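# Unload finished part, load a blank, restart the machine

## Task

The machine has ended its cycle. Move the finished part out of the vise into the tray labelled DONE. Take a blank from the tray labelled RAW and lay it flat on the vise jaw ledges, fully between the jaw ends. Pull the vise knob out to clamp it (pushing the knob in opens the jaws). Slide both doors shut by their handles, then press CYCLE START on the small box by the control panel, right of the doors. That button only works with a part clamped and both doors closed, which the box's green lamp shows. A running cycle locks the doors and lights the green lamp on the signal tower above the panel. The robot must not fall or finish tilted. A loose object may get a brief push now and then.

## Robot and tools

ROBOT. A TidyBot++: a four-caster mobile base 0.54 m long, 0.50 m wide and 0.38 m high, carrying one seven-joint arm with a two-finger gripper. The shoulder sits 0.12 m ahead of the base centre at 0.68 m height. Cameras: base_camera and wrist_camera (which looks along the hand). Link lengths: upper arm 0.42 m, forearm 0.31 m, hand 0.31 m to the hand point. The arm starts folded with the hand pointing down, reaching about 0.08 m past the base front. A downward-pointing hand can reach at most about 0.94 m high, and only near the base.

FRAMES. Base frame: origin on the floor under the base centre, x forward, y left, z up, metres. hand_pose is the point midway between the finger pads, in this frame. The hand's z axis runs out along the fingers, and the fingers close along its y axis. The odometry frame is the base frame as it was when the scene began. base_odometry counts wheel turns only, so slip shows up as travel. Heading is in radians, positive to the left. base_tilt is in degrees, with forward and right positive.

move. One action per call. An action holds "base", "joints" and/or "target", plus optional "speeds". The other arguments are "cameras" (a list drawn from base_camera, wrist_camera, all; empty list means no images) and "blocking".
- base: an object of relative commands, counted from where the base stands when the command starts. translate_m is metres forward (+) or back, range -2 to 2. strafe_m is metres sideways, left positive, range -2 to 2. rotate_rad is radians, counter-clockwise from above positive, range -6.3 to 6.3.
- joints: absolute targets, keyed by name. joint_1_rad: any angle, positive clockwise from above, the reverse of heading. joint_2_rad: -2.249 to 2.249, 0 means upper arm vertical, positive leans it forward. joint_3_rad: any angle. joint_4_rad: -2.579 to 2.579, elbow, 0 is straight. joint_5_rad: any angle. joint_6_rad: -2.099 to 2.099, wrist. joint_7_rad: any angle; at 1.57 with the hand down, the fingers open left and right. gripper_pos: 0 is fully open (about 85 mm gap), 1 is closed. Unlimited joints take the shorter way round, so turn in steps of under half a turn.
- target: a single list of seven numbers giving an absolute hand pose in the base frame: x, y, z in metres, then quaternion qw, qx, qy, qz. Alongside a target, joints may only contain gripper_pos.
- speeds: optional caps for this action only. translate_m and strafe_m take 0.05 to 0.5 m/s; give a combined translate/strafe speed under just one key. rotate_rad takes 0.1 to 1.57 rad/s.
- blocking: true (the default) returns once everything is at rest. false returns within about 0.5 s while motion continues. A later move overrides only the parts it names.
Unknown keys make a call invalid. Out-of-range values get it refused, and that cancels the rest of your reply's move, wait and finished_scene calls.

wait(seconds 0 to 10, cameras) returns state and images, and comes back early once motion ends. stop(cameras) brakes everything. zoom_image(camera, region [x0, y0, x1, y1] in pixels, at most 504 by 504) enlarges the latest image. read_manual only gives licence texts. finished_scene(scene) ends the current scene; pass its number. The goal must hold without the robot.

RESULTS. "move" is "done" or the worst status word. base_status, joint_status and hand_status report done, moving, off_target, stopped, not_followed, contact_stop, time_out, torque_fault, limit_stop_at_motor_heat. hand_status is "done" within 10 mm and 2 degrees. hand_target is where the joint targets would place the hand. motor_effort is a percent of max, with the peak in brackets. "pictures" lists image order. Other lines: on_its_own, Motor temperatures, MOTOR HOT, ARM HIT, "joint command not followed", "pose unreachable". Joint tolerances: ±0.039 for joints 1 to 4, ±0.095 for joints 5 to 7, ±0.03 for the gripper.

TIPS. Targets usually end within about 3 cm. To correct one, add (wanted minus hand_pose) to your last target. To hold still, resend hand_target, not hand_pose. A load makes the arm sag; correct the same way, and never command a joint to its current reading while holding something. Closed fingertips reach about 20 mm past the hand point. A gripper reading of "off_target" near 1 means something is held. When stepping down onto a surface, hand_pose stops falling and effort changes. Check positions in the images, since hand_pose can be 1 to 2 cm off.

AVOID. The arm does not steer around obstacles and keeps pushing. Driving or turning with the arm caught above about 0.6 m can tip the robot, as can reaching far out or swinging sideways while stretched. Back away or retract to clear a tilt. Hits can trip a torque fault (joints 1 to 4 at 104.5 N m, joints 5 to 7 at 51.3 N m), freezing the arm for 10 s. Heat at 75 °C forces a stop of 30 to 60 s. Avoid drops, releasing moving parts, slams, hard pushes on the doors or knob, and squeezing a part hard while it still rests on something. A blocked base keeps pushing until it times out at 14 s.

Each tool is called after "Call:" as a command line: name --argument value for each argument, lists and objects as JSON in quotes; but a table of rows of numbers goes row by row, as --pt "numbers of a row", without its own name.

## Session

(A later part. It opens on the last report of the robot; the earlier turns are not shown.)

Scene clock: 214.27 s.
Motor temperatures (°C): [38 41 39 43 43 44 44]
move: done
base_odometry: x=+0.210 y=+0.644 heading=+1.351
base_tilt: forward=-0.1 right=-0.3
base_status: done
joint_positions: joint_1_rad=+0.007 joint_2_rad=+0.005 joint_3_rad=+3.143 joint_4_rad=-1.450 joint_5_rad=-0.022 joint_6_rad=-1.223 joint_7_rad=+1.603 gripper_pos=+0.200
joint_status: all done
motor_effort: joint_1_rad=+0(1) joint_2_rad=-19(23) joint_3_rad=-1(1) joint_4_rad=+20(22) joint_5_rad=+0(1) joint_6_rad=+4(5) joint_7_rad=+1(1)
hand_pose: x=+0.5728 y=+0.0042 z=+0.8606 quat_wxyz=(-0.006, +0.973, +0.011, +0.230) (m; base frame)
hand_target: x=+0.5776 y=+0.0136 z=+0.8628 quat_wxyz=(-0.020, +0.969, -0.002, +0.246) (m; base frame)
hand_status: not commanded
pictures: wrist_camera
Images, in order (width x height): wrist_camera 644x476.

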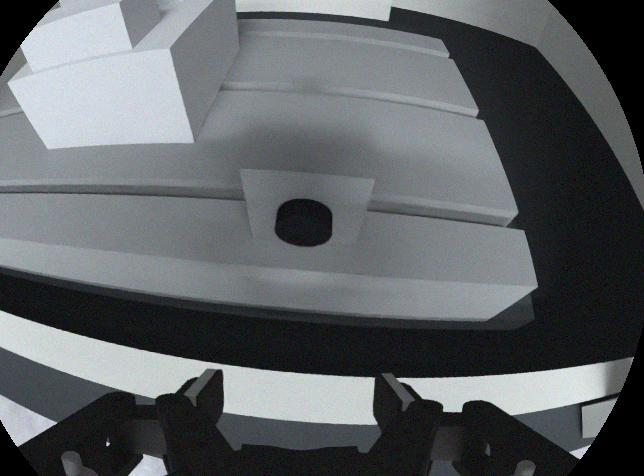

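Call:
move --base '{"translate_m": 0.075, "strafe_m": -0.003}' --speeds '{"translate_m": 0.1}' --cameras '["wrist_camera"]'

Scene clock: 216.23 s.
Motor temperatures (°C): [38 41 39 43 43 44 44]
move: done
base_odometry: x=+0.229 y=+0.717 heading=+1.350
base_tilt: forward=-0.1 right=-0.3
base_status: done
joint_positions: joint_1_rad=+0.007 joint_2_rad=+0.000 joint_3_rad=+3.143 joint_4_rad=-1.450 joint_5_rad=-0.022 joint_6_rad=-1.223 joint_7_rad=+1.603 gripper_pos=+0.200
joint_status: not commanded
motor_effort: joint_1_rad=+0(1) joint_2_rad=-19(22) joint_3_rad=-1(2) joint_4_rad=+20(21) joint_5_rad=+0(1) joint_6_rad=+4(5) joint_7_rad=+1(1)
hand_pose: x=+0.5719 y=+0.0042 z=+0.8628 quat_wxyz=(-0.006, +0.973, +0.011, +0.232) (m; base frame)
hand_target: x=+0.5776 y=+0.0136 z=+0.8628 quat_wxyz=(-0.020, +0.969, -0.002, +0.246) (m; base frame)
hand_status: not commanded
pictures: wrist_camera
Images, in order (width x height): wrist_camera 644x476.

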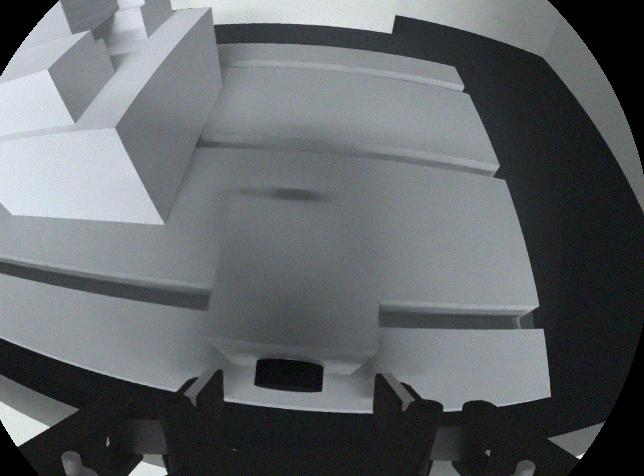

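Call:
move --base '{"translate_m": 0.013, "strafe_m": 0.004}' --joints '{"joint_4_rad": -1.49, "joint_6_rad": -1.18, "joint_2_rad": -0.006}' --speeds '{"translate_m": 0.1}' --cameras '["wrist_camera"]'

Scene clock: 218.23 s.
Motor temperatures (°C): [38 41 39 43 43 44 44]
move: done
base_odometry: x=+0.229 y=+0.731 heading=+1.350
base_tilt: forward=-0.1 right=-0.3
base_status: done
joint_positions: joint_1_rad=+0.006 joint_2_rad=+0.001 joint_3_rad=+3.143 joint_4_rad=-1.467 joint_5_rad=-0.022 joint_6_rad=-1.223 joint_7_rad=+1.603 gripper_pos=+0.200
joint_status: all done
motor_effort: joint_1_rad=+0(1) joint_2_rad=-19(22) joint_3_rad=-1(2) joint_4_rad=+20(21) joint_5_rad=+0(1) joint_6_rad=+4(5) joint_7_rad=+0(1)
hand_pose: x=+0.5680 y=+0.0043 z=+0.8545 quat_wxyz=(-0.006, +0.975, +0.011, +0.224) (m; base frame)
hand_target: x=+0.5727 y=+0.0136 z=+0.8536 quat_wxyz=(-0.020, +0.971, -0.003, +0.236) (m; base frame)
hand_status: not commanded
pictures: wrist_camera
Images, in order (width x height): wrist_camera 644x476.

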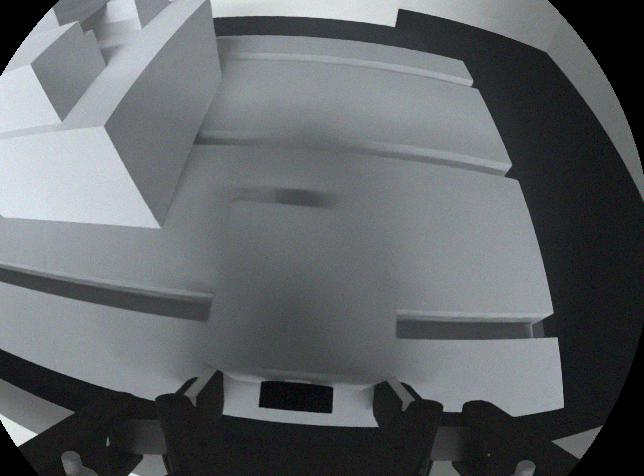

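Call:
move --joints '{"gripper_pos": 0.82}' --cameras '["wrist_camera"]'

Scene clock: 219.50 s.
Motor temperatures (°C): [38 41 39 43 43 44 44]
move: off_target
base_odometry: x=+0.229 y=+0.731 heading=+1.350
base_tilt: forward=-0.1 right=-0.3
base_status: not commanded
joint_positions: joint_1_rad=+0.006 joint_2_rad=-0.006 joint_3_rad=+3.143 joint_4_rad=-1.467 joint_5_rad=-0.022 joint_6_rad=-1.222 joint_7_rad=+1.603 gripper_pos=+0.386
joint_status: gripper_pos off_target (ended at +0.386, target +0.820)
motor_effort: joint_1_rad=-1(1) joint_2_rad=-16(19) joint_3_rad=-1(2) joint_4_rad=+18(21) joint_5_rad=+0(1) joint_6_rad=+4(8) joint_7_rad=+1(1)
hand_pose: x=+0.5668 y=+0.0043 z=+0.8578 quat_wxyz=(-0.006, +0.974, +0.011, +0.227) (m; base frame)
hand_target: x=+0.5727 y=+0.0136 z=+0.8536 quat_wxyz=(-0.020, +0.971, -0.003, +0.236) (m; base frame)
hand_status: not commanded
pictures: wrist_camera
Images, in order (width x height): wrist_camera 644x476.

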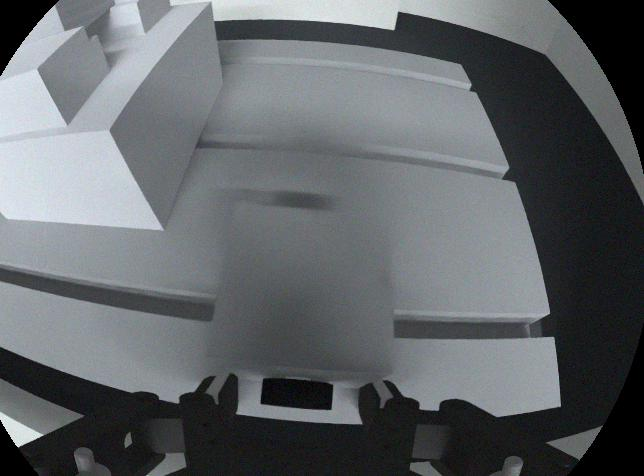

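Call:
move --joints '{"gripper_pos": 0.25}' --cameras '[]'

Call:
move --base '{"translate_m": -0.013}' --cameras '[]'

Call:
move --joints '{"gripper_pos": 0.82}' --cameras '["wrist_camera"]'

Scene clock: 220.87 s.
Motor temperatures (°C): [38 41 39 43 43 44 44]
move: done
base_odometry: x=+0.229 y=+0.731 heading=+1.350
base_tilt: forward=-0.1 right=-0.3
base_status: not commanded
joint_positions: joint_1_rad=+0.006 joint_2_rad=-0.002 joint_3_rad=+3.143 joint_4_rad=-1.469 joint_5_rad=-0.022 joint_6_rad=-1.221 joint_7_rad=+1.603 gripper_pos=+0.250
joint_status: all done
motor_effort: joint_1_rad=+0(1) joint_2_rad=-19(24) joint_3_rad=-1(2) joint_4_rad=+20(21) joint_5_rad=+0(2) joint_6_rad=+4(5) joint_7_rad=+1(1)
hand_pose: x=+0.5675 y=+0.0043 z=+0.8554 quat_wxyz=(-0.006, +0.974, +0.011, +0.225) (m; base frame)
hand_target: x=+0.5727 y=+0.0136 z=+0.8536 quat_wxyz=(-0.020, +0.971, -0.003, +0.236) (m; base frame)
hand_status: not commanded
pictures: none
No camera images: "cameras" was empty.

Scene clock: 221.53 s.
Motor temperatures (°C): [38 41 39 43 43 44 44]
move: done
base_odometry: x=+0.226 y=+0.718 heading=+1.350
base_tilt: forward=-0.1 right=-0.3
base_status: done
joint_positions: joint_1_rad=+0.006 joint_2_rad=-0.007 joint_3_rad=+3.143 joint_4_rad=-1.469 joint_5_rad=-0.022 joint_6_rad=-1.220 joint_7_rad=+1.603 gripper_pos=+0.250
joint_status: not commanded
motor_effort: joint_1_rad=+0(1) joint_2_rad=-18(22) joint_3_rad=-1(1) joint_4_rad=+20(21) joint_5_rad=+1(1) joint_6_rad=+4(5) joint_7_rad=+1(1)
hand_pose: x=+0.5665 y=+0.0043 z=+0.8576 quat_wxyz=(-0.006, +0.974, +0.011, +0.228) (m; base frame)
hand_target: x=+0.5727 y=+0.0136 z=+0.8536 quat_wxyz=(-0.020, +0.971, -0.003, +0.236) (m; base frame)
hand_status: not commanded
pictures: none
No camera images: "cameras" was empty.

Scene clock: 222.40 s.
Motor temperatures (°C): [38 41 39 43 43 44 44]
move: done
base_odometry: x=+0.226 y=+0.718 heading=+1.350
base_tilt: forward=-0.1 right=-0.3
base_status: not commanded
joint_positions: joint_1_rad=+0.007 joint_2_rad=-0.012 joint_3_rad=+3.143 joint_4_rad=-1.470 joint_5_rad=-0.021 joint_6_rad=-1.220 joint_7_rad=+1.603 gripper_pos=+0.820
joint_status: all done
motor_effort: joint_1_rad=+1(5) joint_2_rad=-17(19) joint_3_rad=+0(6) joint_4_rad=+20(22) joint_5_rad=+0(6) joint_6_rad=+6(7) joint_7_rad=+0(1)
hand_pose: x=+0.5654 y=+0.0038 z=+0.8594 quat_wxyz=(-0.006, +0.973, +0.011, +0.230) (m; base frame)
hand_target: x=+0.5727 y=+0.0136 z=+0.8536 quat_wxyz=(-0.020, +0.971, -0.003, +0.236) (m; base frame)
hand_status: not commanded
pictures: wrist_camera
Images, in order (width x height): wrist_camera 644x476.

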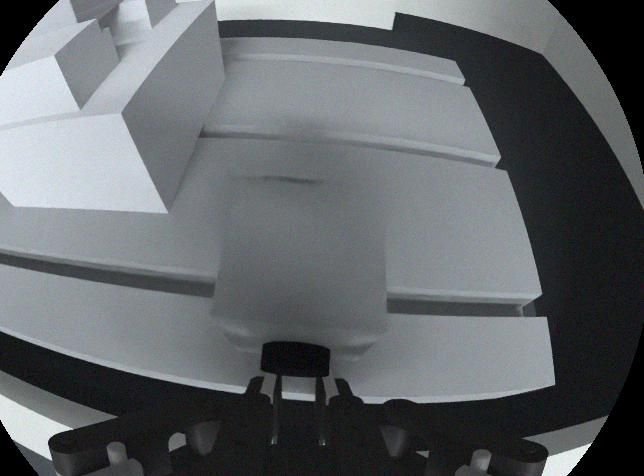

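Call:
move --joints '{"gripper_pos": 0.55}' --cameras '[]'

Call:
move --base '{"translate_m": 0.009}' --cameras '["wrist_camera"]'

Scene clock: 223.93 s.
Motor temperatures (°C): [38 41 39 43 43 44 44]
move: done
base_odometry: x=+0.226 y=+0.718 heading=+1.350
base_tilt: forward=-0.1 right=-0.3
base_status: not commanded
joint_positions: joint_1_rad=+0.007 joint_2_rad=-0.012 joint_3_rad=+3.143 joint_4_rad=-1.470 joint_5_rad=-0.021 joint_6_rad=-1.220 joint_7_rad=+1.603 gripper_pos=+0.550
joint_status: all done
motor_effort: joint_1_rad=+0(1) joint_2_rad=-19(19) joint_3_rad=-1(1) joint_4_rad=+20(21) joint_5_rad=+0(1) joint_6_rad=+4(5) joint_7_rad=+0(1)
hand_pose: x=+0.5654 y=+0.0038 z=+0.8594 quat_wxyz=(-0.006, +0.973, +0.011, +0.230) (m; base frame)
hand_target: x=+0.5727 y=+0.0136 z=+0.8536 quat_wxyz=(-0.020, +0.971, -0.003, +0.236) (m; base frame)
hand_status: not commanded
pictures: none
No camera images: "cameras" was empty.

Scene clock: 224.63 s.
Motor temperatures (°C): [38 41 39 43 43 44 44]
move: done
base_odometry: x=+0.228 y=+0.727 heading=+1.350
base_tilt: forward=-0.1 right=-0.4
base_status: done
joint_positions: joint_1_rad=+0.007 joint_2_rad=-0.017 joint_3_rad=+3.143 joint_4_rad=-1.474 joint_5_rad=-0.021 joint_6_rad=-1.224 joint_7_rad=+1.603 gripper_pos=+0.550
joint_status: not commanded
motor_effort: joint_1_rad=+0(1) joint_2_rad=-15(19) joint_3_rad=+0(2) joint_4_rad=+21(24) joint_5_rad=+1(2) joint_6_rad=+7(16) joint_7_rad=+1(1)
hand_pose: x=+0.5626 y=+0.0038 z=+0.8597 quat_wxyz=(-0.006, +0.973, +0.011, +0.229) (m; base frame)
hand_target: x=+0.5727 y=+0.0136 z=+0.8536 quat_wxyz=(-0.020, +0.971, -0.003, +0.236) (m; base frame)
hand_status: not commanded
pictures: wrist_camera
Images, in order (width x height): wrist_camera 644x476.

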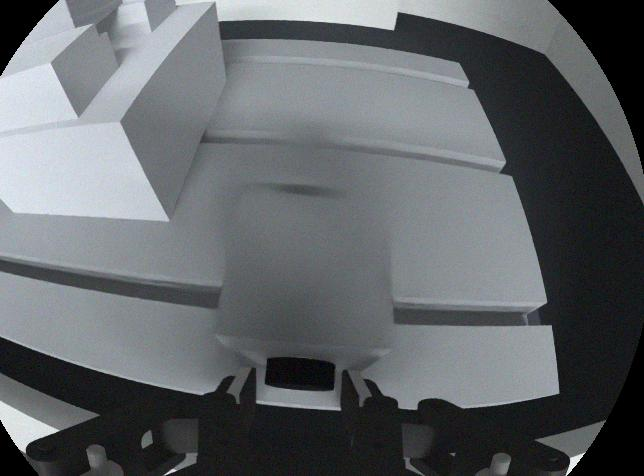

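Call:
move --joints '{"gripper_pos":0.82}' --cameras '["wrist_camera"]'

Scene clock: 229.20 s.
Motor temperatures (°C): [38 41 39 43 43 44 44]
move: off_target
base_odometry: x=+0.228 y=+0.727 heading=+1.350
base_tilt: forward=-0.1 right=-0.3
base_status: not commanded
joint_positions: joint_1_rad=+0.006 joint_2_rad=-0.020 joint_3_rad=+3.143 joint_4_rad=-1.474 joint_5_rad=-0.021 joint_6_rad=-1.224 joint_7_rad=+1.603 gripper_pos=+0.755
joint_status: gripper_pos off_target (ended at +0.755, target +0.820)
motor_effort: joint_1_rad=+0(3) joint_2_rad=-13(15) joint_3_rad=-1(4) joint_4_rad=+18(20) joint_5_rad=+0(2) joint_6_rad=+7(7) joint_7_rad=+0(1)
hand_pose: x=+0.5621 y=+0.0042 z=+0.8611 quat_wxyz=(-0.006, +0.973, +0.011, +0.230) (m; base frame)
hand_target: x=+0.5727 y=+0.0136 z=+0.8536 quat_wxyz=(-0.020, +0.971, -0.003, +0.236) (m; base frame)
hand_status: not commanded
pictures: wrist_camera
Images, in order (width x height): wrist_camera 644x476.

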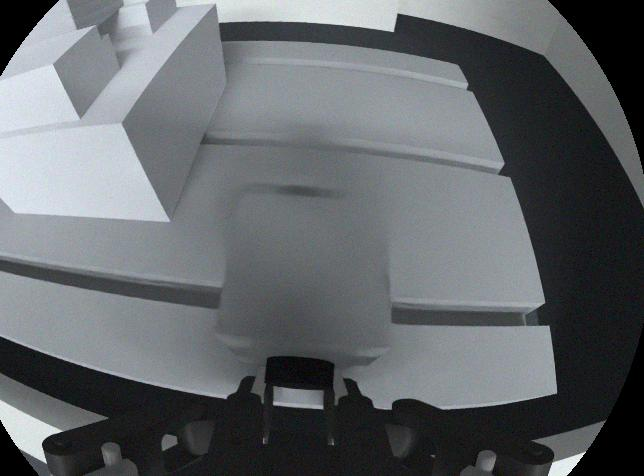

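Gripped.

Call:
move --base '{"translate_m":-0.035}' --speeds '{"translate_m":0.05}' --cameras '["wrist_camera"]'

Scene clock: 230.73 s.
Motor temperatures (°C): [38 41 39 43 43 44 44]
move: done
base_odometry: x=+0.220 y=+0.693 heading=+1.350
base_tilt: forward=-0.1 right=-0.3
base_status: done
joint_positions: joint_1_rad=+0.004 joint_2_rad=+0.015 joint_3_rad=+3.143 joint_4_rad=-1.466 joint_5_rad=-0.021 joint_6_rad=-1.152 joint_7_rad=+1.603 gripper_pos=+0.756
joint_status: not commanded
motor_effort: joint_1_rad=+2(3) joint_2_rad=-24(27) joint_3_rad=+1(2) joint_4_rad=+15(18) joint_5_rad=+0(2) joint_6_rad=-4(8) joint_7_rad=-1(1)
hand_pose: x=+0.5899 y=+0.0048 z=+0.8585 quat_wxyz=(-0.006, +0.968, +0.011, +0.251) (m; base frame)
hand_target: x=+0.5727 y=+0.0136 z=+0.8536 quat_wxyz=(-0.020, +0.971, -0.003, +0.236) (m; base frame)
hand_status: not commanded
pictures: wrist_camera
Images, in order (width x height): wrist_camera 644x476.

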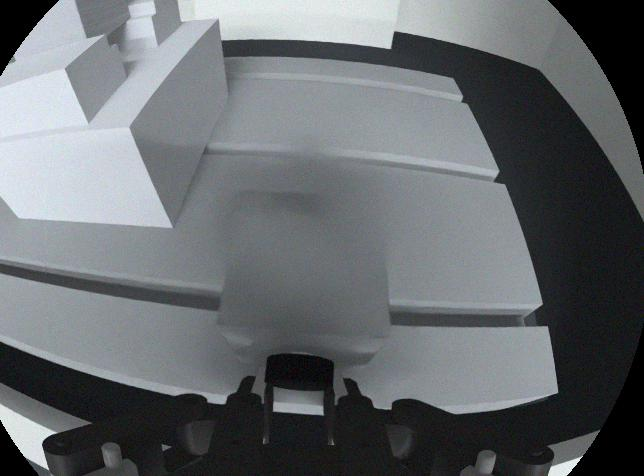

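Call:
move --base '{"translate_m":-0.02}' --speeds '{"translate_m":0.05}' --cameras '["wrist_camera"]'

Scene clock: 231.93 s.
Motor temperatures (°C): [38 41 39 43 43 44 44]
move: done
base_odometry: x=+0.216 y=+0.673 heading=+1.350
base_tilt: forward=-0.1 right=-0.3
base_status: done
joint_positions: joint_1_rad=+0.002 joint_2_rad=+0.039 joint_3_rad=+3.143 joint_4_rad=-1.455 joint_5_rad=-0.021 joint_6_rad=-1.112 joint_7_rad=+1.603 gripper_pos=+0.757
joint_status: not commanded
motor_effort: joint_1_rad=+2(4) joint_2_rad=-29(33) joint_3_rad=+1(2) joint_4_rad=+14(15) joint_5_rad=+0(2) joint_6_rad=-8(14) joint_7_rad=-1(1)
hand_pose: x=+0.6077 y=+0.0054 z=+0.8584 quat_wxyz=(-0.005, +0.964, +0.012, +0.264) (m; base frame)
hand_target: x=+0.5727 y=+0.0136 z=+0.8536 quat_wxyz=(-0.020, +0.971, -0.003, +0.236) (m; base frame)
hand_status: not commanded
pictures: wrist_camera
Images, in order (width x height): wrist_camera 644x476.

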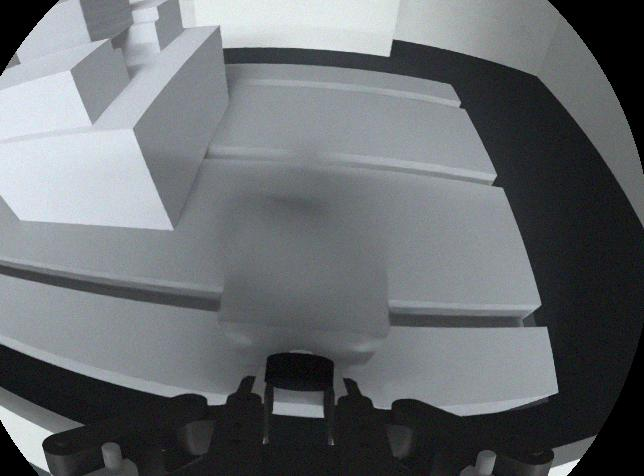

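Call:
move --base '{"translate_m":-0.015}' --speeds '{"translate_m":0.05}' --cameras '["wrist_camera"]'

Call:
zoom_image --camera "wrist_camera" --region '[0, 0, 240, 240]'

Scene clock: 233.43 s.
Motor temperatures (°C): [38 41 39 43 43 44 44]
move: done
base_odometry: x=+0.212 y=+0.659 heading=+1.350
base_tilt: forward=-0.1 right=-0.3
base_status: done
joint_positions: joint_1_rad=+0.002 joint_2_rad=+0.058 joint_3_rad=+3.143 joint_4_rad=-1.446 joint_5_rad=-0.021 joint_6_rad=-1.082 joint_7_rad=+1.603 gripper_pos=+0.757
joint_status: not commanded
motor_effort: joint_1_rad=+2(3) joint_2_rad=-34(38) joint_3_rad=+1(2) joint_4_rad=+13(14) joint_5_rad=+0(2) joint_6_rad=-12(18) joint_7_rad=-1(2)
hand_pose: x=+0.6211 y=+0.0054 z=+0.8584 quat_wxyz=(-0.005, +0.962, +0.012, +0.274) (m; base frame)
hand_target: x=+0.5727 y=+0.0136 z=+0.8536 quat_wxyz=(-0.020, +0.971, -0.003, +0.236) (m; base frame)
hand_status: not commanded
pictures: wrist_camera
Images, in order (width x height): wrist_camera 644x476.

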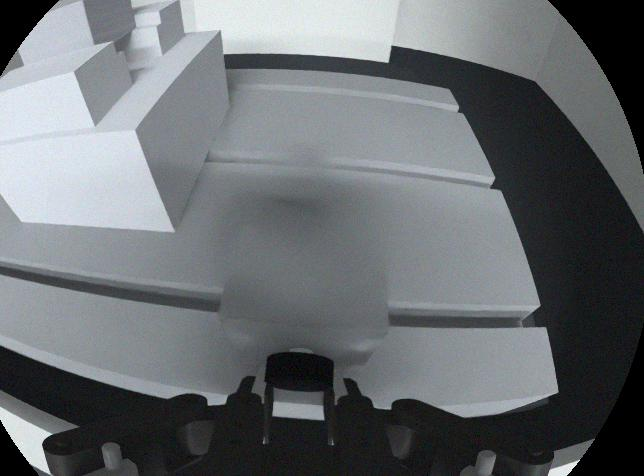

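Scaled by 2.100.

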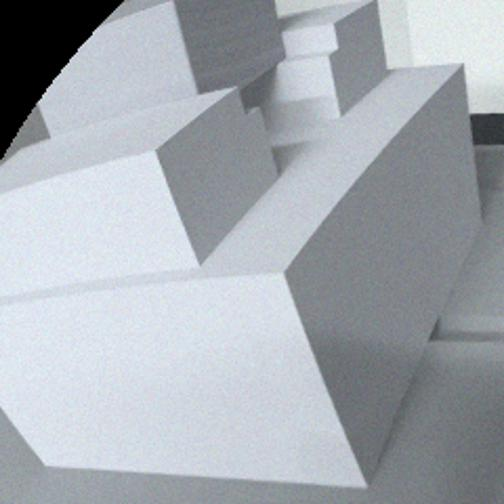

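Call:
move --base '{"translate_m":0.053}' --speeds '{"translate_m":0.1}' --cameras '[]'

Call:
move --joints '{"gripper_pos":0.4}' --cameras '["wrist_camera"]'

Call:
move --base '{"translate_m":-0.25}' --cameras '["wrist_camera"]'

Scene clock: 235.23 s.
Motor temperatures (°C): [38 41 39 43 43 44 44]
move: done
base_odometry: x=+0.224 y=+0.711 heading=+1.351
base_tilt: forward=-0.1 right=-0.3
base_status: done
joint_positions: joint_1_rad=+0.004 joint_2_rad=-0.012 joint_3_rad=+3.143 joint_4_rad=-1.478 joint_5_rad=-0.021 joint_6_rad=-1.181 joint_7_rad=+1.603 gripper_pos=+0.757
joint_status: not commanded
motor_effort: joint_1_rad=-2(3) joint_2_rad=-16(35) joint_3_rad=-3(4) joint_4_rad=+21(24) joint_5_rad=-2(3) joint_6_rad=+7(12) joint_7_rad=+1(1)
hand_pose: x=+0.5743 y=+0.0046 z=+0.8611 quat_wxyz=(-0.006, +0.970, +0.011, +0.244) (m; base frame)
hand_target: x=+0.5727 y=+0.0136 z=+0.8536 quat_wxyz=(-0.020, +0.971, -0.003, +0.236) (m; base frame)
hand_status: not commanded
pictures: none
No camera images: "cameras" was empty.

Scene clock: 236.00 s.
Motor temperatures (°C): [38 41 39 43 43 44 44]
move: done
base_odometry: x=+0.224 y=+0.711 heading=+1.351
base_tilt: forward=-0.1 right=-0.3
base_status: not commanded
joint_positions: joint_1_rad=+0.004 joint_2_rad=-0.010 joint_3_rad=+3.143 joint_4_rad=-1.478 joint_5_rad=-0.021 joint_6_rad=-1.181 joint_7_rad=+1.603 gripper_pos=+0.400
joint_status: all done
motor_effort: joint_1_rad=+0(3) joint_2_rad=-19(21) joint_3_rad=-1(4) joint_4_rad=+20(23) joint_5_rad=+1(3) joint_6_rad=+4(7) joint_7_rad=+0(1)
hand_pose: x=+0.5746 y=+0.0051 z=+0.8604 quat_wxyz=(-0.006, +0.970, +0.012, +0.244) (m; base frame)
hand_target: x=+0.5727 y=+0.0136 z=+0.8536 quat_wxyz=(-0.020, +0.971, -0.003, +0.236) (m; base frame)
hand_status: not commanded
pictures: wrist_camera
Images, in order (width x height): wrist_camera 644x476.

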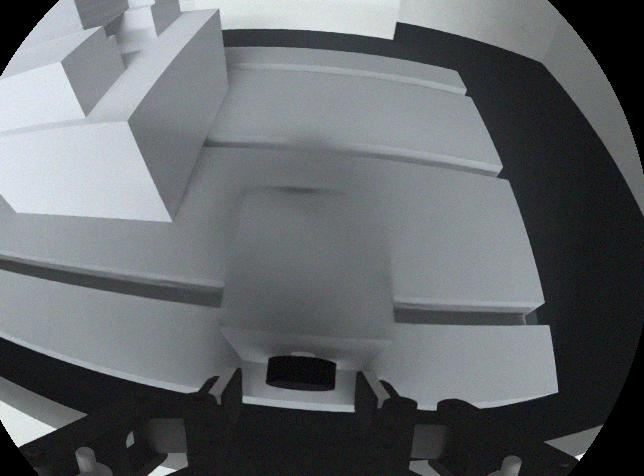

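Scene clock: 237.77 s.
Motor temperatures (°C): [37 41 39 43 43 44 44]
move: done
base_odometry: x=+0.169 y=+0.467 heading=+1.350
base_tilt: forward=-0.1 right=-0.3
base_status: done
joint_positions: joint_1_rad=+0.004 joint_2_rad=-0.011 joint_3_rad=+3.143 joint_4_rad=-1.478 joint_5_rad=-0.021 joint_6_rad=-1.181 joint_7_rad=+1.603 gripper_pos=+0.400
joint_status: not commanded
motor_effort: joint_1_rad=+0(1) joint_2_rad=-19(22) joint_3_rad=-1(1) joint_4_rad=+20(21) joint_5_rad=+0(1) joint_6_rad=+4(5) joint_7_rad=+0(1)
hand_pose: x=+0.5744 y=+0.0051 z=+0.8609 quat_wxyz=(-0.006, +0.970, +0.012, +0.244) (m; base frame)
hand_target: x=+0.5727 y=+0.0136 z=+0.8536 quat_wxyz=(-0.020, +0.971, -0.003, +0.236) (m; base frame)
hand_status: not commanded
pictures: wrist_camera
Images, in order (width x height): wrist_camera 644x476.

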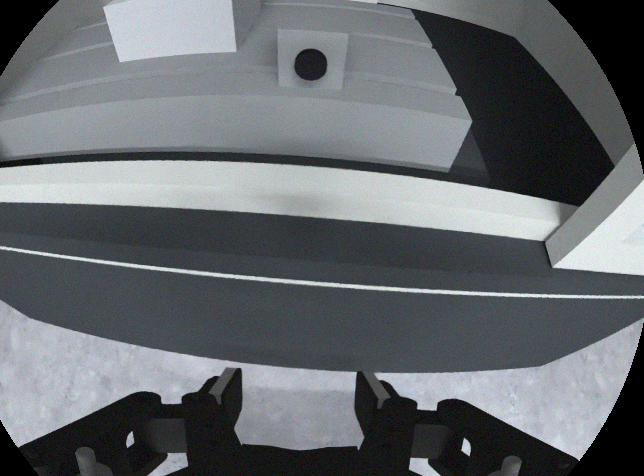

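Call:
move --joints '{"joint_1_rad":-0.2,"joint_2_rad":0.1,"joint_4_rad":-0.8,"joint_6_rad":-1.6,"gripper_pos":1}' --cameras '["wrist_camera"]'

Call:
zoom_image --camera "wrist_camera" --region '[150, 100, 450, 350]'

Scene clock: 240.50 s.
Motor temperatures (°C): [37 41 39 43 43 44 44]
move: done
base_odometry: x=+0.169 y=+0.467 heading=+1.350
base_tilt: forward=-0.1 right=-0.3
base_status: not commanded
joint_positions: joint_1_rad=-0.183 joint_2_rad=+0.082 joint_3_rad=+3.143 joint_4_rad=-0.810 joint_5_rad=-0.021 joint_6_rad=-1.532 joint_7_rad=+1.603 gripper_pos=+0.999
joint_status: all done
motor_effort: joint_1_rad=+0(1) joint_2_rad=-20(21) joint_3_rad=-1(1) joint_4_rad=+17(22) joint_5_rad=+0(1) joint_6_rad=+6(6) joint_7_rad=+0(1)
hand_pose: x=+0.5933 y=+0.0950 z=+1.0640 quat_wxyz=(-0.036, +0.931, +0.103, +0.349) (m; base frame)
hand_target: x=+0.5810 y=+0.1084 z=+1.0467 quat_wxyz=(-0.051, +0.943, +0.102, +0.312) (m; base frame)
hand_status: not commanded
pictures: wrist_camera
Images, in order (width x height): wrist_camera 644x476.

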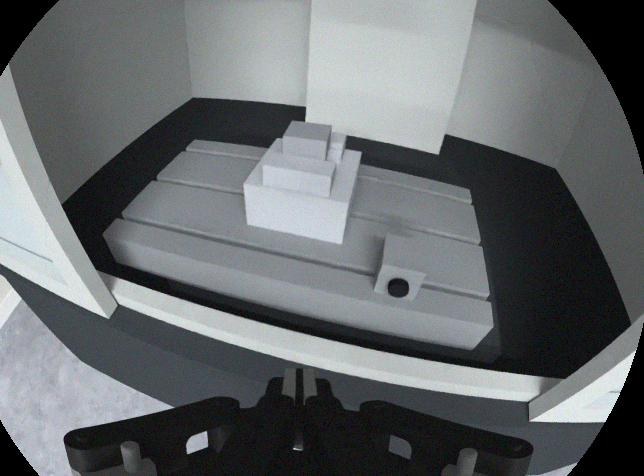

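Scaled by 1.680.

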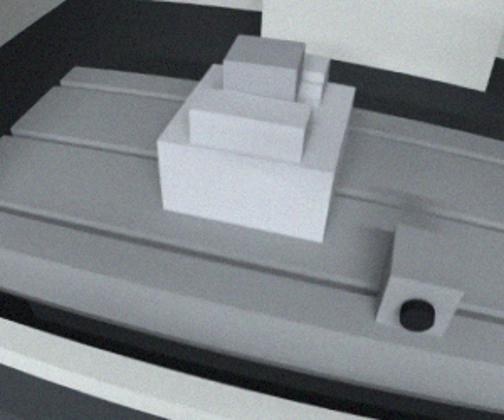

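Call:
move --base '{"strafe_m":-0.30}' --joints '{"joint_1_rad":0.01,"joint_2_rad":-0.6,"joint_3_rad":3.16,"joint_4_rad":-1.76,"joint_5_rad":-0.04,"joint_6_rad":-0.5,"joint_7_rad":1.57}' --cameras '["wrist_camera"]'

Scene clock: 243.73 s.
Motor temperatures (°C): [37 41 39 43 43 44 44]
move: done
base_odometry: x=+0.462 y=+0.401 heading=+1.349
base_tilt: forward=-0.1 right=-0.3
base_status: done
joint_positions: joint_1_rad=-0.008 joint_2_rad=-0.585 joint_3_rad=+3.146 joint_4_rad=-1.733 joint_5_rad=-0.021 joint_6_rad=-0.557 joint_7_rad=+1.603 gripper_pos=+0.999
joint_status: all done
motor_effort: joint_1_rad=+1(2) joint_2_rad=+0(22) joint_3_rad=+0(3) joint_4_rad=+21(23) joint_5_rad=+1(1) joint_6_rad=+9(9) joint_7_rad=+0(1)
hand_pose: x=+0.4820 y=+0.0050 z=+1.1198 quat_wxyz=(-0.002, +0.753, +0.010, +0.658) (m; base frame)
hand_target: x=+0.4798 y=-0.0064 z=+1.1272 quat_wxyz=(-0.015, +0.737, -0.020, +0.675) (m; base frame)
hand_status: not commanded
pictures: wrist_camera
Images, in order (width x height): wrist_camera 644x476.

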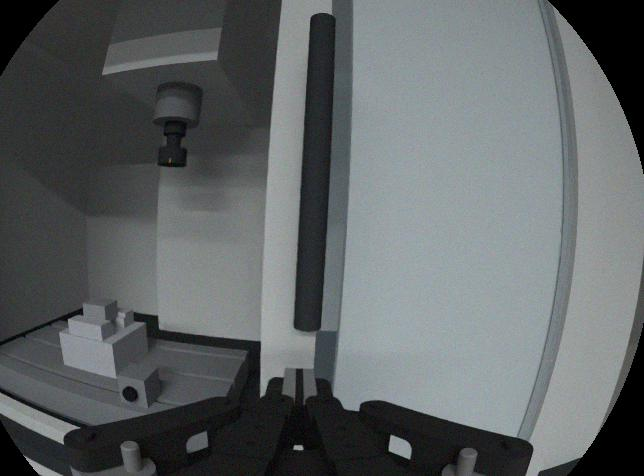

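Call:
move --base '{"strafe_m":-0.1}' --joints '{"joint_4_rad":-1.74,"joint_6_rad":-0.42}' --cameras '[]'

Call:
move --base '{"translate_m":0.16}' --cameras '["wrist_camera"]'

Scene clock: 245.60 s.
Motor temperatures (°C): [37 41 39 43 43 44 44]
move: done
base_odometry: x=+0.559 y=+0.379 heading=+1.349
base_tilt: forward=-0.1 right=-0.3
base_status: done
joint_positions: joint_1_rad=-0.007 joint_2_rad=-0.586 joint_3_rad=+3.151 joint_4_rad=-1.731 joint_5_rad=-0.021 joint_6_rad=-0.465 joint_7_rad=+1.603 gripper_pos=+0.999
joint_status: all done
motor_effort: joint_1_rad=+0(1) joint_2_rad=+1(2) joint_3_rad=+0(2) joint_4_rad=+21(23) joint_5_rad=+0(1) joint_6_rad=+9(10) joint_7_rad=+1(1)
hand_pose: x=+0.4838 y=+0.0013 z=+1.1500 quat_wxyz=(+0.000, +0.721, +0.006, +0.693) (m; base frame)
hand_target: x=+0.4784 y=-0.0077 z=+1.1640 quat_wxyz=(-0.014, +0.703, -0.020, +0.711) (m; base frame)
hand_status: not commanded
pictures: none
No camera images: "cameras" was empty.

Scene clock: 247.10 s.
Motor temperatures (°C): [37 41 39 43 43 44 44]
move: done
base_odometry: x=+0.595 y=+0.535 heading=+1.348
base_tilt: forward=-0.1 right=-0.3
base_status: done
joint_positions: joint_1_rad=-0.006 joint_2_rad=-0.591 joint_3_rad=+3.151 joint_4_rad=-1.731 joint_5_rad=-0.021 joint_6_rad=-0.465 joint_7_rad=+1.603 gripper_pos=+0.999
joint_status: not commanded
motor_effort: joint_1_rad=+0(1) joint_2_rad=+0(4) joint_3_rad=+0(1) joint_4_rad=+22(23) joint_5_rad=+0(1) joint_6_rad=+9(9) joint_7_rad=+1(1)
hand_pose: x=+0.4812 y=+0.0011 z=+1.1520 quat_wxyz=(+0.000, +0.719, +0.006, +0.695) (m; base frame)
hand_target: x=+0.4784 y=-0.0077 z=+1.1640 quat_wxyz=(-0.014, +0.703, -0.020, +0.711) (m; base frame)
hand_status: not commanded
pictures: wrist_camera
Images, in order (width x height): wrist_camera 644x476.

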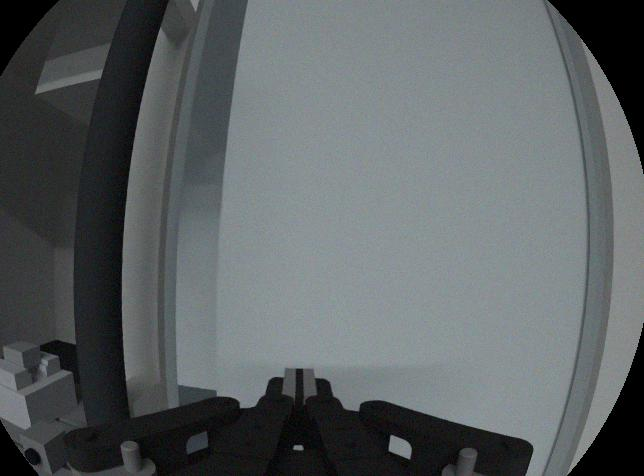

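Call:
move --base '{"strafe_m":0.45,"translate_m":0.012}' --speeds '{"strafe_m":0.2}' --cameras '["wrist_camera"]'

Scene clock: 250.93 s.
Motor temperatures (°C): [37 41 39 43 43 44 44]
move: done
base_odometry: x=+0.159 y=+0.646 heading=+1.349
base_tilt: forward=-0.1 right=-0.3
base_status: done
joint_positions: joint_1_rad=+0.060 joint_2_rad=-0.593 joint_3_rad=+3.232 joint_4_rad=-1.737 joint_5_rad=-0.004 joint_6_rad=-0.448 joint_7_rad=+1.603 gripper_pos=+0.999
joint_status: not commanded
motor_effort: joint_1_rad=-7(15) joint_2_rad=+3(6) joint_3_rad=-13(28) joint_4_rad=+25(28) joint_5_rad=-4(10) joint_6_rad=+13(15) joint_7_rad=+0(1)
hand_pose: x=+0.4769 y=-0.0708 z=+1.1536 quat_wxyz=(+0.039, +0.713, -0.055, +0.698) (m; base frame)
hand_target: x=+0.4784 y=-0.0077 z=+1.1640 quat_wxyz=(-0.014, +0.703, -0.020, +0.711) (m; base frame)
hand_status: not commanded
pictures: wrist_camera
Images, in order (width x height): wrist_camera 644x476.

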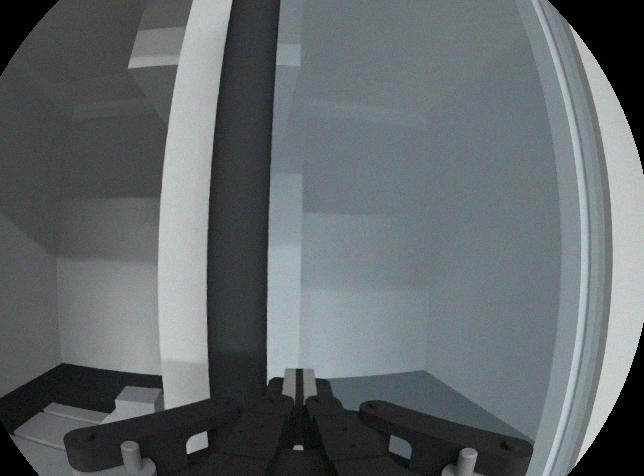

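Call:
move --base '{"strafe_m":0.08}' --speeds '{"strafe_m":0.15}' --cameras '[]'

Call:
move --base '{"strafe_m":0.03}' --speeds '{"strafe_m":0.1}' --cameras '["wrist_camera"]'

Scene clock: 252.73 s.
Motor temperatures (°C): [37 41 39 43 43 44 44]
move: done
base_odometry: x=+0.081 y=+0.664 heading=+1.349
base_tilt: forward=-0.1 right=-0.3
base_status: done
joint_positions: joint_1_rad=+0.082 joint_2_rad=-0.584 joint_3_rad=+3.275 joint_4_rad=-1.736 joint_5_rad=+0.002 joint_6_rad=-0.436 joint_7_rad=+1.603 gripper_pos=+0.999
joint_status: not commanded
motor_effort: joint_1_rad=-14(22) joint_2_rad=-2(7) joint_3_rad=-25(34) joint_4_rad=+22(26) joint_5_rad=-9(13) joint_6_rad=+9(14) joint_7_rad=+0(0)
hand_pose: x=+0.4754 y=-0.1039 z=+1.1535 quat_wxyz=(+0.054, +0.710, -0.083, +0.697) (m; base frame)
hand_target: x=+0.4784 y=-0.0077 z=+1.1640 quat_wxyz=(-0.014, +0.703, -0.020, +0.711) (m; base frame)
hand_status: not commanded
pictures: none
No camera images: "cameras" was empty.

Scene clock: 253.57 s.
Motor temperatures (°C): [37 41 39 43 43 44 44]
move: done
base_odometry: x=+0.052 y=+0.670 heading=+1.349
base_tilt: forward=-0.1 right=-0.3
base_status: done
joint_positions: joint_1_rad=+0.103 joint_2_rad=-0.571 joint_3_rad=+3.310 joint_4_rad=-1.731 joint_5_rad=+0.007 joint_6_rad=-0.426 joint_7_rad=+1.603 gripper_pos=+0.999
joint_status: not commanded
motor_effort: joint_1_rad=-17(20) joint_2_rad=-6(10) joint_3_rad=-31(34) joint_4_rad=+21(25) joint_5_rad=-10(12) joint_6_rad=+7(11) joint_7_rad=+0(0)
hand_pose: x=+0.4742 y=-0.1328 z=+1.1532 quat_wxyz=(+0.068, +0.707, -0.106, +0.696) (m; base frame)
hand_target: x=+0.4784 y=-0.0077 z=+1.1640 quat_wxyz=(-0.014, +0.703, -0.020, +0.711) (m; base frame)
hand_status: not commanded
pictures: wrist_camera
Images, in order (width x height): wrist_camera 644x476.

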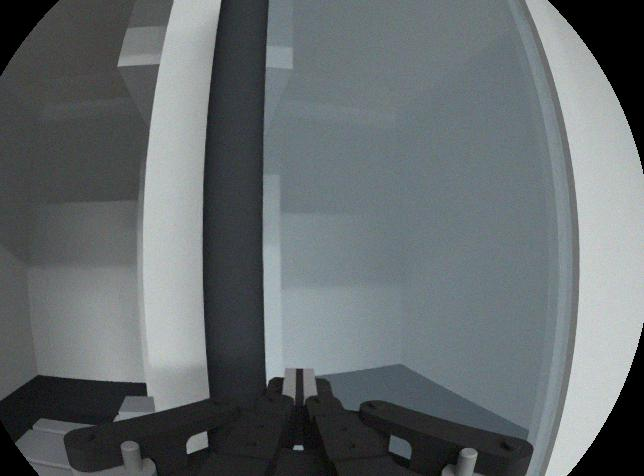

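Call:
move --base '{"strafe_m":-0.14}' --cameras '[]'

Call:
move --base '{"translate_m":-0.18}' --joints '{"joint_1_rad":-0.01,"joint_3_rad":3.14,"joint_4_rad":-1.76,"joint_6_rad":-0.42}' --cameras '["wrist_camera"]'

Call:
move --base '{"strafe_m":0.62}' --cameras '["wrist_camera"]'

Scene clock: 256.00 s.
Motor temperatures (°C): [38 41 39 43 43 44 44]
move: done
base_odometry: x=+0.189 y=+0.640 heading=+1.349
base_tilt: forward=-0.1 right=-0.3
base_status: done
joint_positions: joint_1_rad=+0.014 joint_2_rad=-0.595 joint_3_rad=+3.172 joint_4_rad=-1.736 joint_5_rad=-0.015 joint_6_rad=-0.427 joint_7_rad=+1.603 gripper_pos=+0.999
joint_status: not commanded
motor_effort: joint_1_rad=+0(18) joint_2_rad=+1(7) joint_3_rad=+0(32) joint_4_rad=+22(28) joint_5_rad=+0(11) joint_6_rad=+9(15) joint_7_rad=+0(1)
hand_pose: x=+0.4804 y=-0.0191 z=+1.1619 quat_wxyz=(+0.013, +0.706, -0.011, +0.708) (m; base frame)
hand_target: x=+0.4784 y=-0.0077 z=+1.1640 quat_wxyz=(-0.014, +0.703, -0.020, +0.711) (m; base frame)
hand_status: not commanded
pictures: none
No camera images: "cameras" was empty.

Scene clock: 257.57 s.
Motor temperatures (°C): [38 41 39 43 43 44 44]
move: done
base_odometry: x=+0.149 y=+0.464 heading=+1.349
base_tilt: forward=-0.1 right=-0.3
base_status: done
joint_positions: joint_1_rad=+0.000 joint_2_rad=-0.604 joint_3_rad=+3.157 joint_4_rad=-1.745 joint_5_rad=-0.015 joint_6_rad=-0.427 joint_7_rad=+1.603 gripper_pos=+0.999
joint_status: all done
motor_effort: joint_1_rad=+0(1) joint_2_rad=+1(5) joint_3_rad=+0(2) joint_4_rad=+22(24) joint_5_rad=+0(1) joint_6_rad=+9(9) joint_7_rad=+0(1)
hand_pose: x=+0.4771 y=-0.0057 z=+1.1601 quat_wxyz=(+0.006, +0.706, +0.001, +0.708) (m; base frame)
hand_target: x=+0.4807 y=+0.0109 z=+1.1519 quat_wxyz=(-0.023, +0.710, -0.003, +0.704) (m; base frame)
hand_status: not commanded
pictures: wrist_camera
Images, in order (width x height): wrist_camera 644x476.

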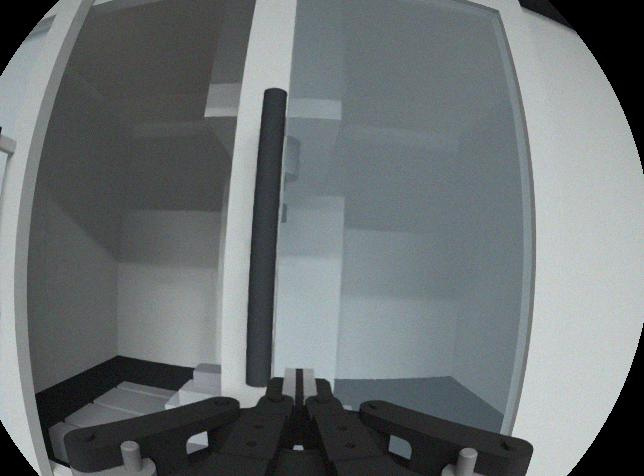

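Scene clock: 260.13 s.
Motor temperatures (°C): [37 41 39 43 43 44 44]
move: done
base_odometry: x=-0.456 y=+0.600 heading=+1.349
base_tilt: forward=-0.1 right=-0.3
base_status: done
joint_positions: joint_1_rad=+0.000 joint_2_rad=-0.604 joint_3_rad=+3.154 joint_4_rad=-1.745 joint_5_rad=-0.015 joint_6_rad=-0.427 joint_7_rad=+1.603 gripper_pos=+0.999
joint_status: not commanded
motor_effort: joint_1_rad=+0(1) joint_2_rad=+1(2) joint_3_rad=+0(4) joint_4_rad=+21(23) joint_5_rad=+0(1) joint_6_rad=+9(9) joint_7_rad=+1(1)
hand_pose: x=+0.4771 y=-0.0040 z=+1.1601 quat_wxyz=(+0.006, +0.706, +0.003, +0.708) (m; base frame)
hand_target: x=+0.4807 y=+0.0109 z=+1.1519 quat_wxyz=(-0.023, +0.710, -0.003, +0.704) (m; base frame)
hand_status: not commanded
pictures: wrist_camera
Images, in order (width x height): wrist_camera 644x476.

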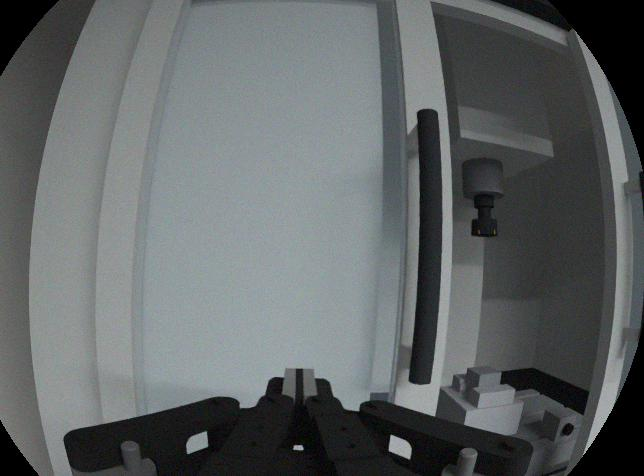

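Call:
move --base '{"translate_m":0.18}' --cameras '[]'

Call:
move --base '{"strafe_m":-0.46}' --speeds '{"strafe_m":0.2}' --cameras '["wrist_camera"]'

Scene clock: 262.17 s.
Motor temperatures (°C): [37 41 39 43 43 44 44]
move: done
base_odometry: x=-0.416 y=+0.776 heading=+1.350
base_tilt: forward=-0.1 right=-0.3
base_status: done
joint_positions: joint_1_rad=+0.000 joint_2_rad=-0.595 joint_3_rad=+3.154 joint_4_rad=-1.745 joint_5_rad=-0.015 joint_6_rad=-0.427 joint_7_rad=+1.603 gripper_pos=+0.999
joint_status: not commanded
motor_effort: joint_1_rad=+0(1) joint_2_rad=+1(5) joint_3_rad=+0(1) joint_4_rad=+21(23) joint_5_rad=+1(1) joint_6_rad=+9(9) joint_7_rad=+0(1)
hand_pose: x=+0.4813 y=-0.0040 z=+1.1569 quat_wxyz=(+0.006, +0.709, +0.003, +0.705) (m; base frame)
hand_target: x=+0.4807 y=+0.0109 z=+1.1519 quat_wxyz=(-0.023, +0.710, -0.003, +0.704) (m; base frame)
hand_status: not commanded
pictures: none
No camera images: "cameras" was empty.

Scene clock: 265.23 s.
Motor temperatures (°C): [37 41 39 43 43 44 44]
move: done
base_odometry: x=+0.032 y=+0.675 heading=+1.350
base_tilt: forward=-0.1 right=-0.3
base_status: done
joint_positions: joint_1_rad=-0.073 joint_2_rad=-0.630 joint_3_rad=+3.048 joint_4_rad=-1.761 joint_5_rad=-0.068 joint_6_rad=-0.427 joint_7_rad=+1.603 gripper_pos=+0.999
joint_status: not commanded
motor_effort: joint_1_rad=+10(18) joint_2_rad=+11(12) joint_3_rad=+17(30) joint_4_rad=+25(28) joint_5_rad=+6(11) joint_6_rad=+16(19) joint_7_rad=+1(1)
hand_pose: x=+0.4576 y=+0.0874 z=+1.1571 quat_wxyz=(-0.054, +0.700, +0.071, +0.708) (m; base frame)
hand_target: x=+0.4807 y=+0.0109 z=+1.1519 quat_wxyz=(-0.023, +0.710, -0.003, +0.704) (m; base frame)
hand_status: not commanded
pictures: wrist_camera
Images, in order (width x height): wrist_camera 644x476.

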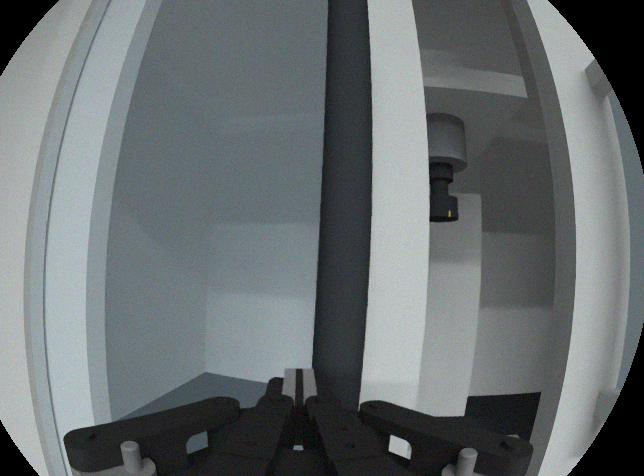

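Call:
move --base '{"strafe_m":-0.06}' --speeds '{"strafe_m":0.15}' --cameras '[]'

Call:
move --base '{"strafe_m":-0.03}' --speeds '{"strafe_m":0.1}' --cameras '["wrist_camera"]'

Scene clock: 266.97 s.
Motor temperatures (°C): [38 41 39 43 43 44 44]
move: done
base_odometry: x=+0.091 y=+0.663 heading=+1.350
base_tilt: forward=-0.1 right=-0.3
base_status: done
joint_positions: joint_1_rad=-0.071 joint_2_rad=-0.635 joint_3_rad=+3.046 joint_4_rad=-1.761 joint_5_rad=-0.076 joint_6_rad=-0.431 joint_7_rad=+1.603 gripper_pos=+0.999
joint_status: not commanded
motor_effort: joint_1_rad=+9(16) joint_2_rad=+12(12) joint_3_rad=+16(28) joint_4_rad=+25(26) joint_5_rad=+6(10) joint_6_rad=+17(18) joint_7_rad=+1(1)
hand_pose: x=+0.4551 y=+0.0886 z=+1.1577 quat_wxyz=(-0.057, +0.700, +0.070, +0.709) (m; base frame)
hand_target: x=+0.4807 y=+0.0109 z=+1.1519 quat_wxyz=(-0.023, +0.710, -0.003, +0.704) (m; base frame)
hand_status: not commanded
pictures: none
No camera images: "cameras" was empty.

Scene clock: 267.90 s.
Motor temperatures (°C): [38 41 39 43 43 44 44]
move: done
base_odometry: x=+0.120 y=+0.656 heading=+1.350
base_tilt: forward=-0.1 right=-0.3
base_status: done
joint_positions: joint_1_rad=-0.076 joint_2_rad=-0.633 joint_3_rad=+3.037 joint_4_rad=-1.758 joint_5_rad=-0.078 joint_6_rad=-0.432 joint_7_rad=+1.603 gripper_pos=+0.999
joint_status: not commanded
motor_effort: joint_1_rad=+11(16) joint_2_rad=+10(13) joint_3_rad=+19(27) joint_4_rad=+24(26) joint_5_rad=+7(10) joint_6_rad=+15(18) joint_7_rad=+1(1)
hand_pose: x=+0.4541 y=+0.0959 z=+1.1578 quat_wxyz=(-0.060, +0.700, +0.076, +0.708) (m; base frame)
hand_target: x=+0.4807 y=+0.0109 z=+1.1519 quat_wxyz=(-0.023, +0.710, -0.003, +0.704) (m; base frame)
hand_status: not commanded
pictures: wrist_camera
Images, in order (width x height): wrist_camera 644x476.

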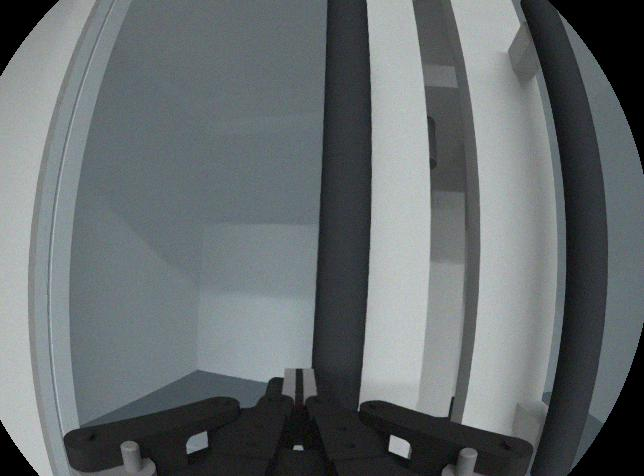

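Call:
move --base '{"strafe_m":-0.04}' --speeds '{"strafe_m":0.1}' --cameras '["wrist_camera"]'

Scene clock: 270.23 s.
Motor temperatures (°C): [38 41 39 43 43 44 44]
move: done
base_odometry: x=+0.159 y=+0.648 heading=+1.350
base_tilt: forward=-0.1 right=-0.4
base_status: done
joint_positions: joint_1_rad=-0.081 joint_2_rad=-0.632 joint_3_rad=+3.028 joint_4_rad=-1.757 joint_5_rad=-0.079 joint_6_rad=-0.432 joint_7_rad=+1.603 gripper_pos=+0.999
joint_status: not commanded
motor_effort: joint_1_rad=+14(18) joint_2_rad=+9(11) joint_3_rad=+23(28) joint_4_rad=+22(25) joint_5_rad=+8(10) joint_6_rad=+13(16) joint_7_rad=+1(1)
hand_pose: x=+0.4527 y=+0.1028 z=+1.1578 quat_wxyz=(-0.063, +0.699, +0.083, +0.708) (m; base frame)
hand_target: x=+0.4807 y=+0.0109 z=+1.1519 quat_wxyz=(-0.023, +0.710, -0.003, +0.704) (m; base frame)
hand_status: not commanded
pictures: wrist_camera
Images, in order (width x height): wrist_camera 644x476.

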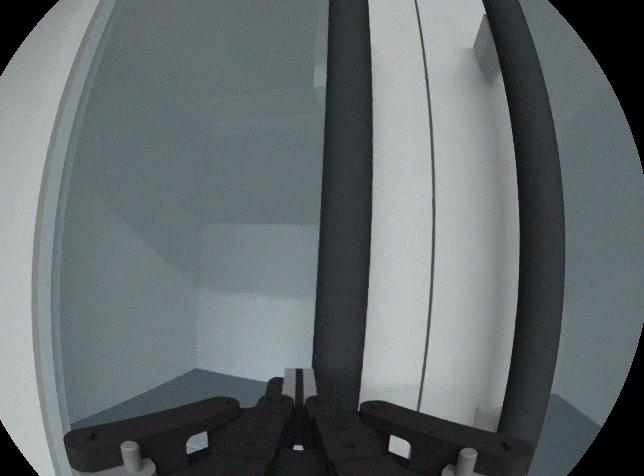

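Call:
move --base '{"strafe_m":-0.03}' --speeds '{"strafe_m":0.1}' --cameras '["wrist_camera"]'

Scene clock: 271.50 s.
Motor temperatures (°C): [38 41 40 43 43 44 44]
move: done
base_odometry: x=+0.187 y=+0.642 heading=+1.351
base_tilt: forward=-0.1 right=-0.4
base_status: done
joint_positions: joint_1_rad=-0.101 joint_2_rad=-0.621 joint_3_rad=+2.996 joint_4_rad=-1.748 joint_5_rad=-0.089 joint_6_rad=-0.432 joint_7_rad=+1.603 gripper_pos=+0.999
joint_status: not commanded
motor_effort: joint_1_rad=+17(20) joint_2_rad=+7(10) joint_3_rad=+29(33) joint_4_rad=+21(23) joint_5_rad=+11(12) joint_6_rad=+10(15) joint_7_rad=+1(1)
hand_pose: x=+0.4501 y=+0.1287 z=+1.1577 quat_wxyz=(-0.078, +0.698, +0.103, +0.705) (m; base frame)
hand_target: x=+0.4807 y=+0.0109 z=+1.1519 quat_wxyz=(-0.023, +0.710, -0.003, +0.704) (m; base frame)
hand_status: not commanded
pictures: wrist_camera
Images, in order (width x height): wrist_camera 644x476.

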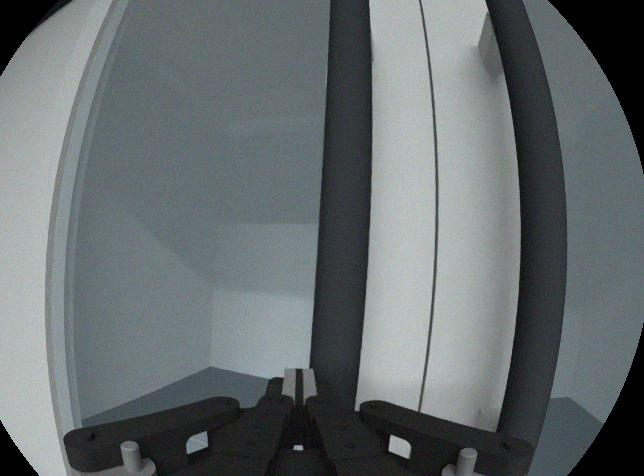

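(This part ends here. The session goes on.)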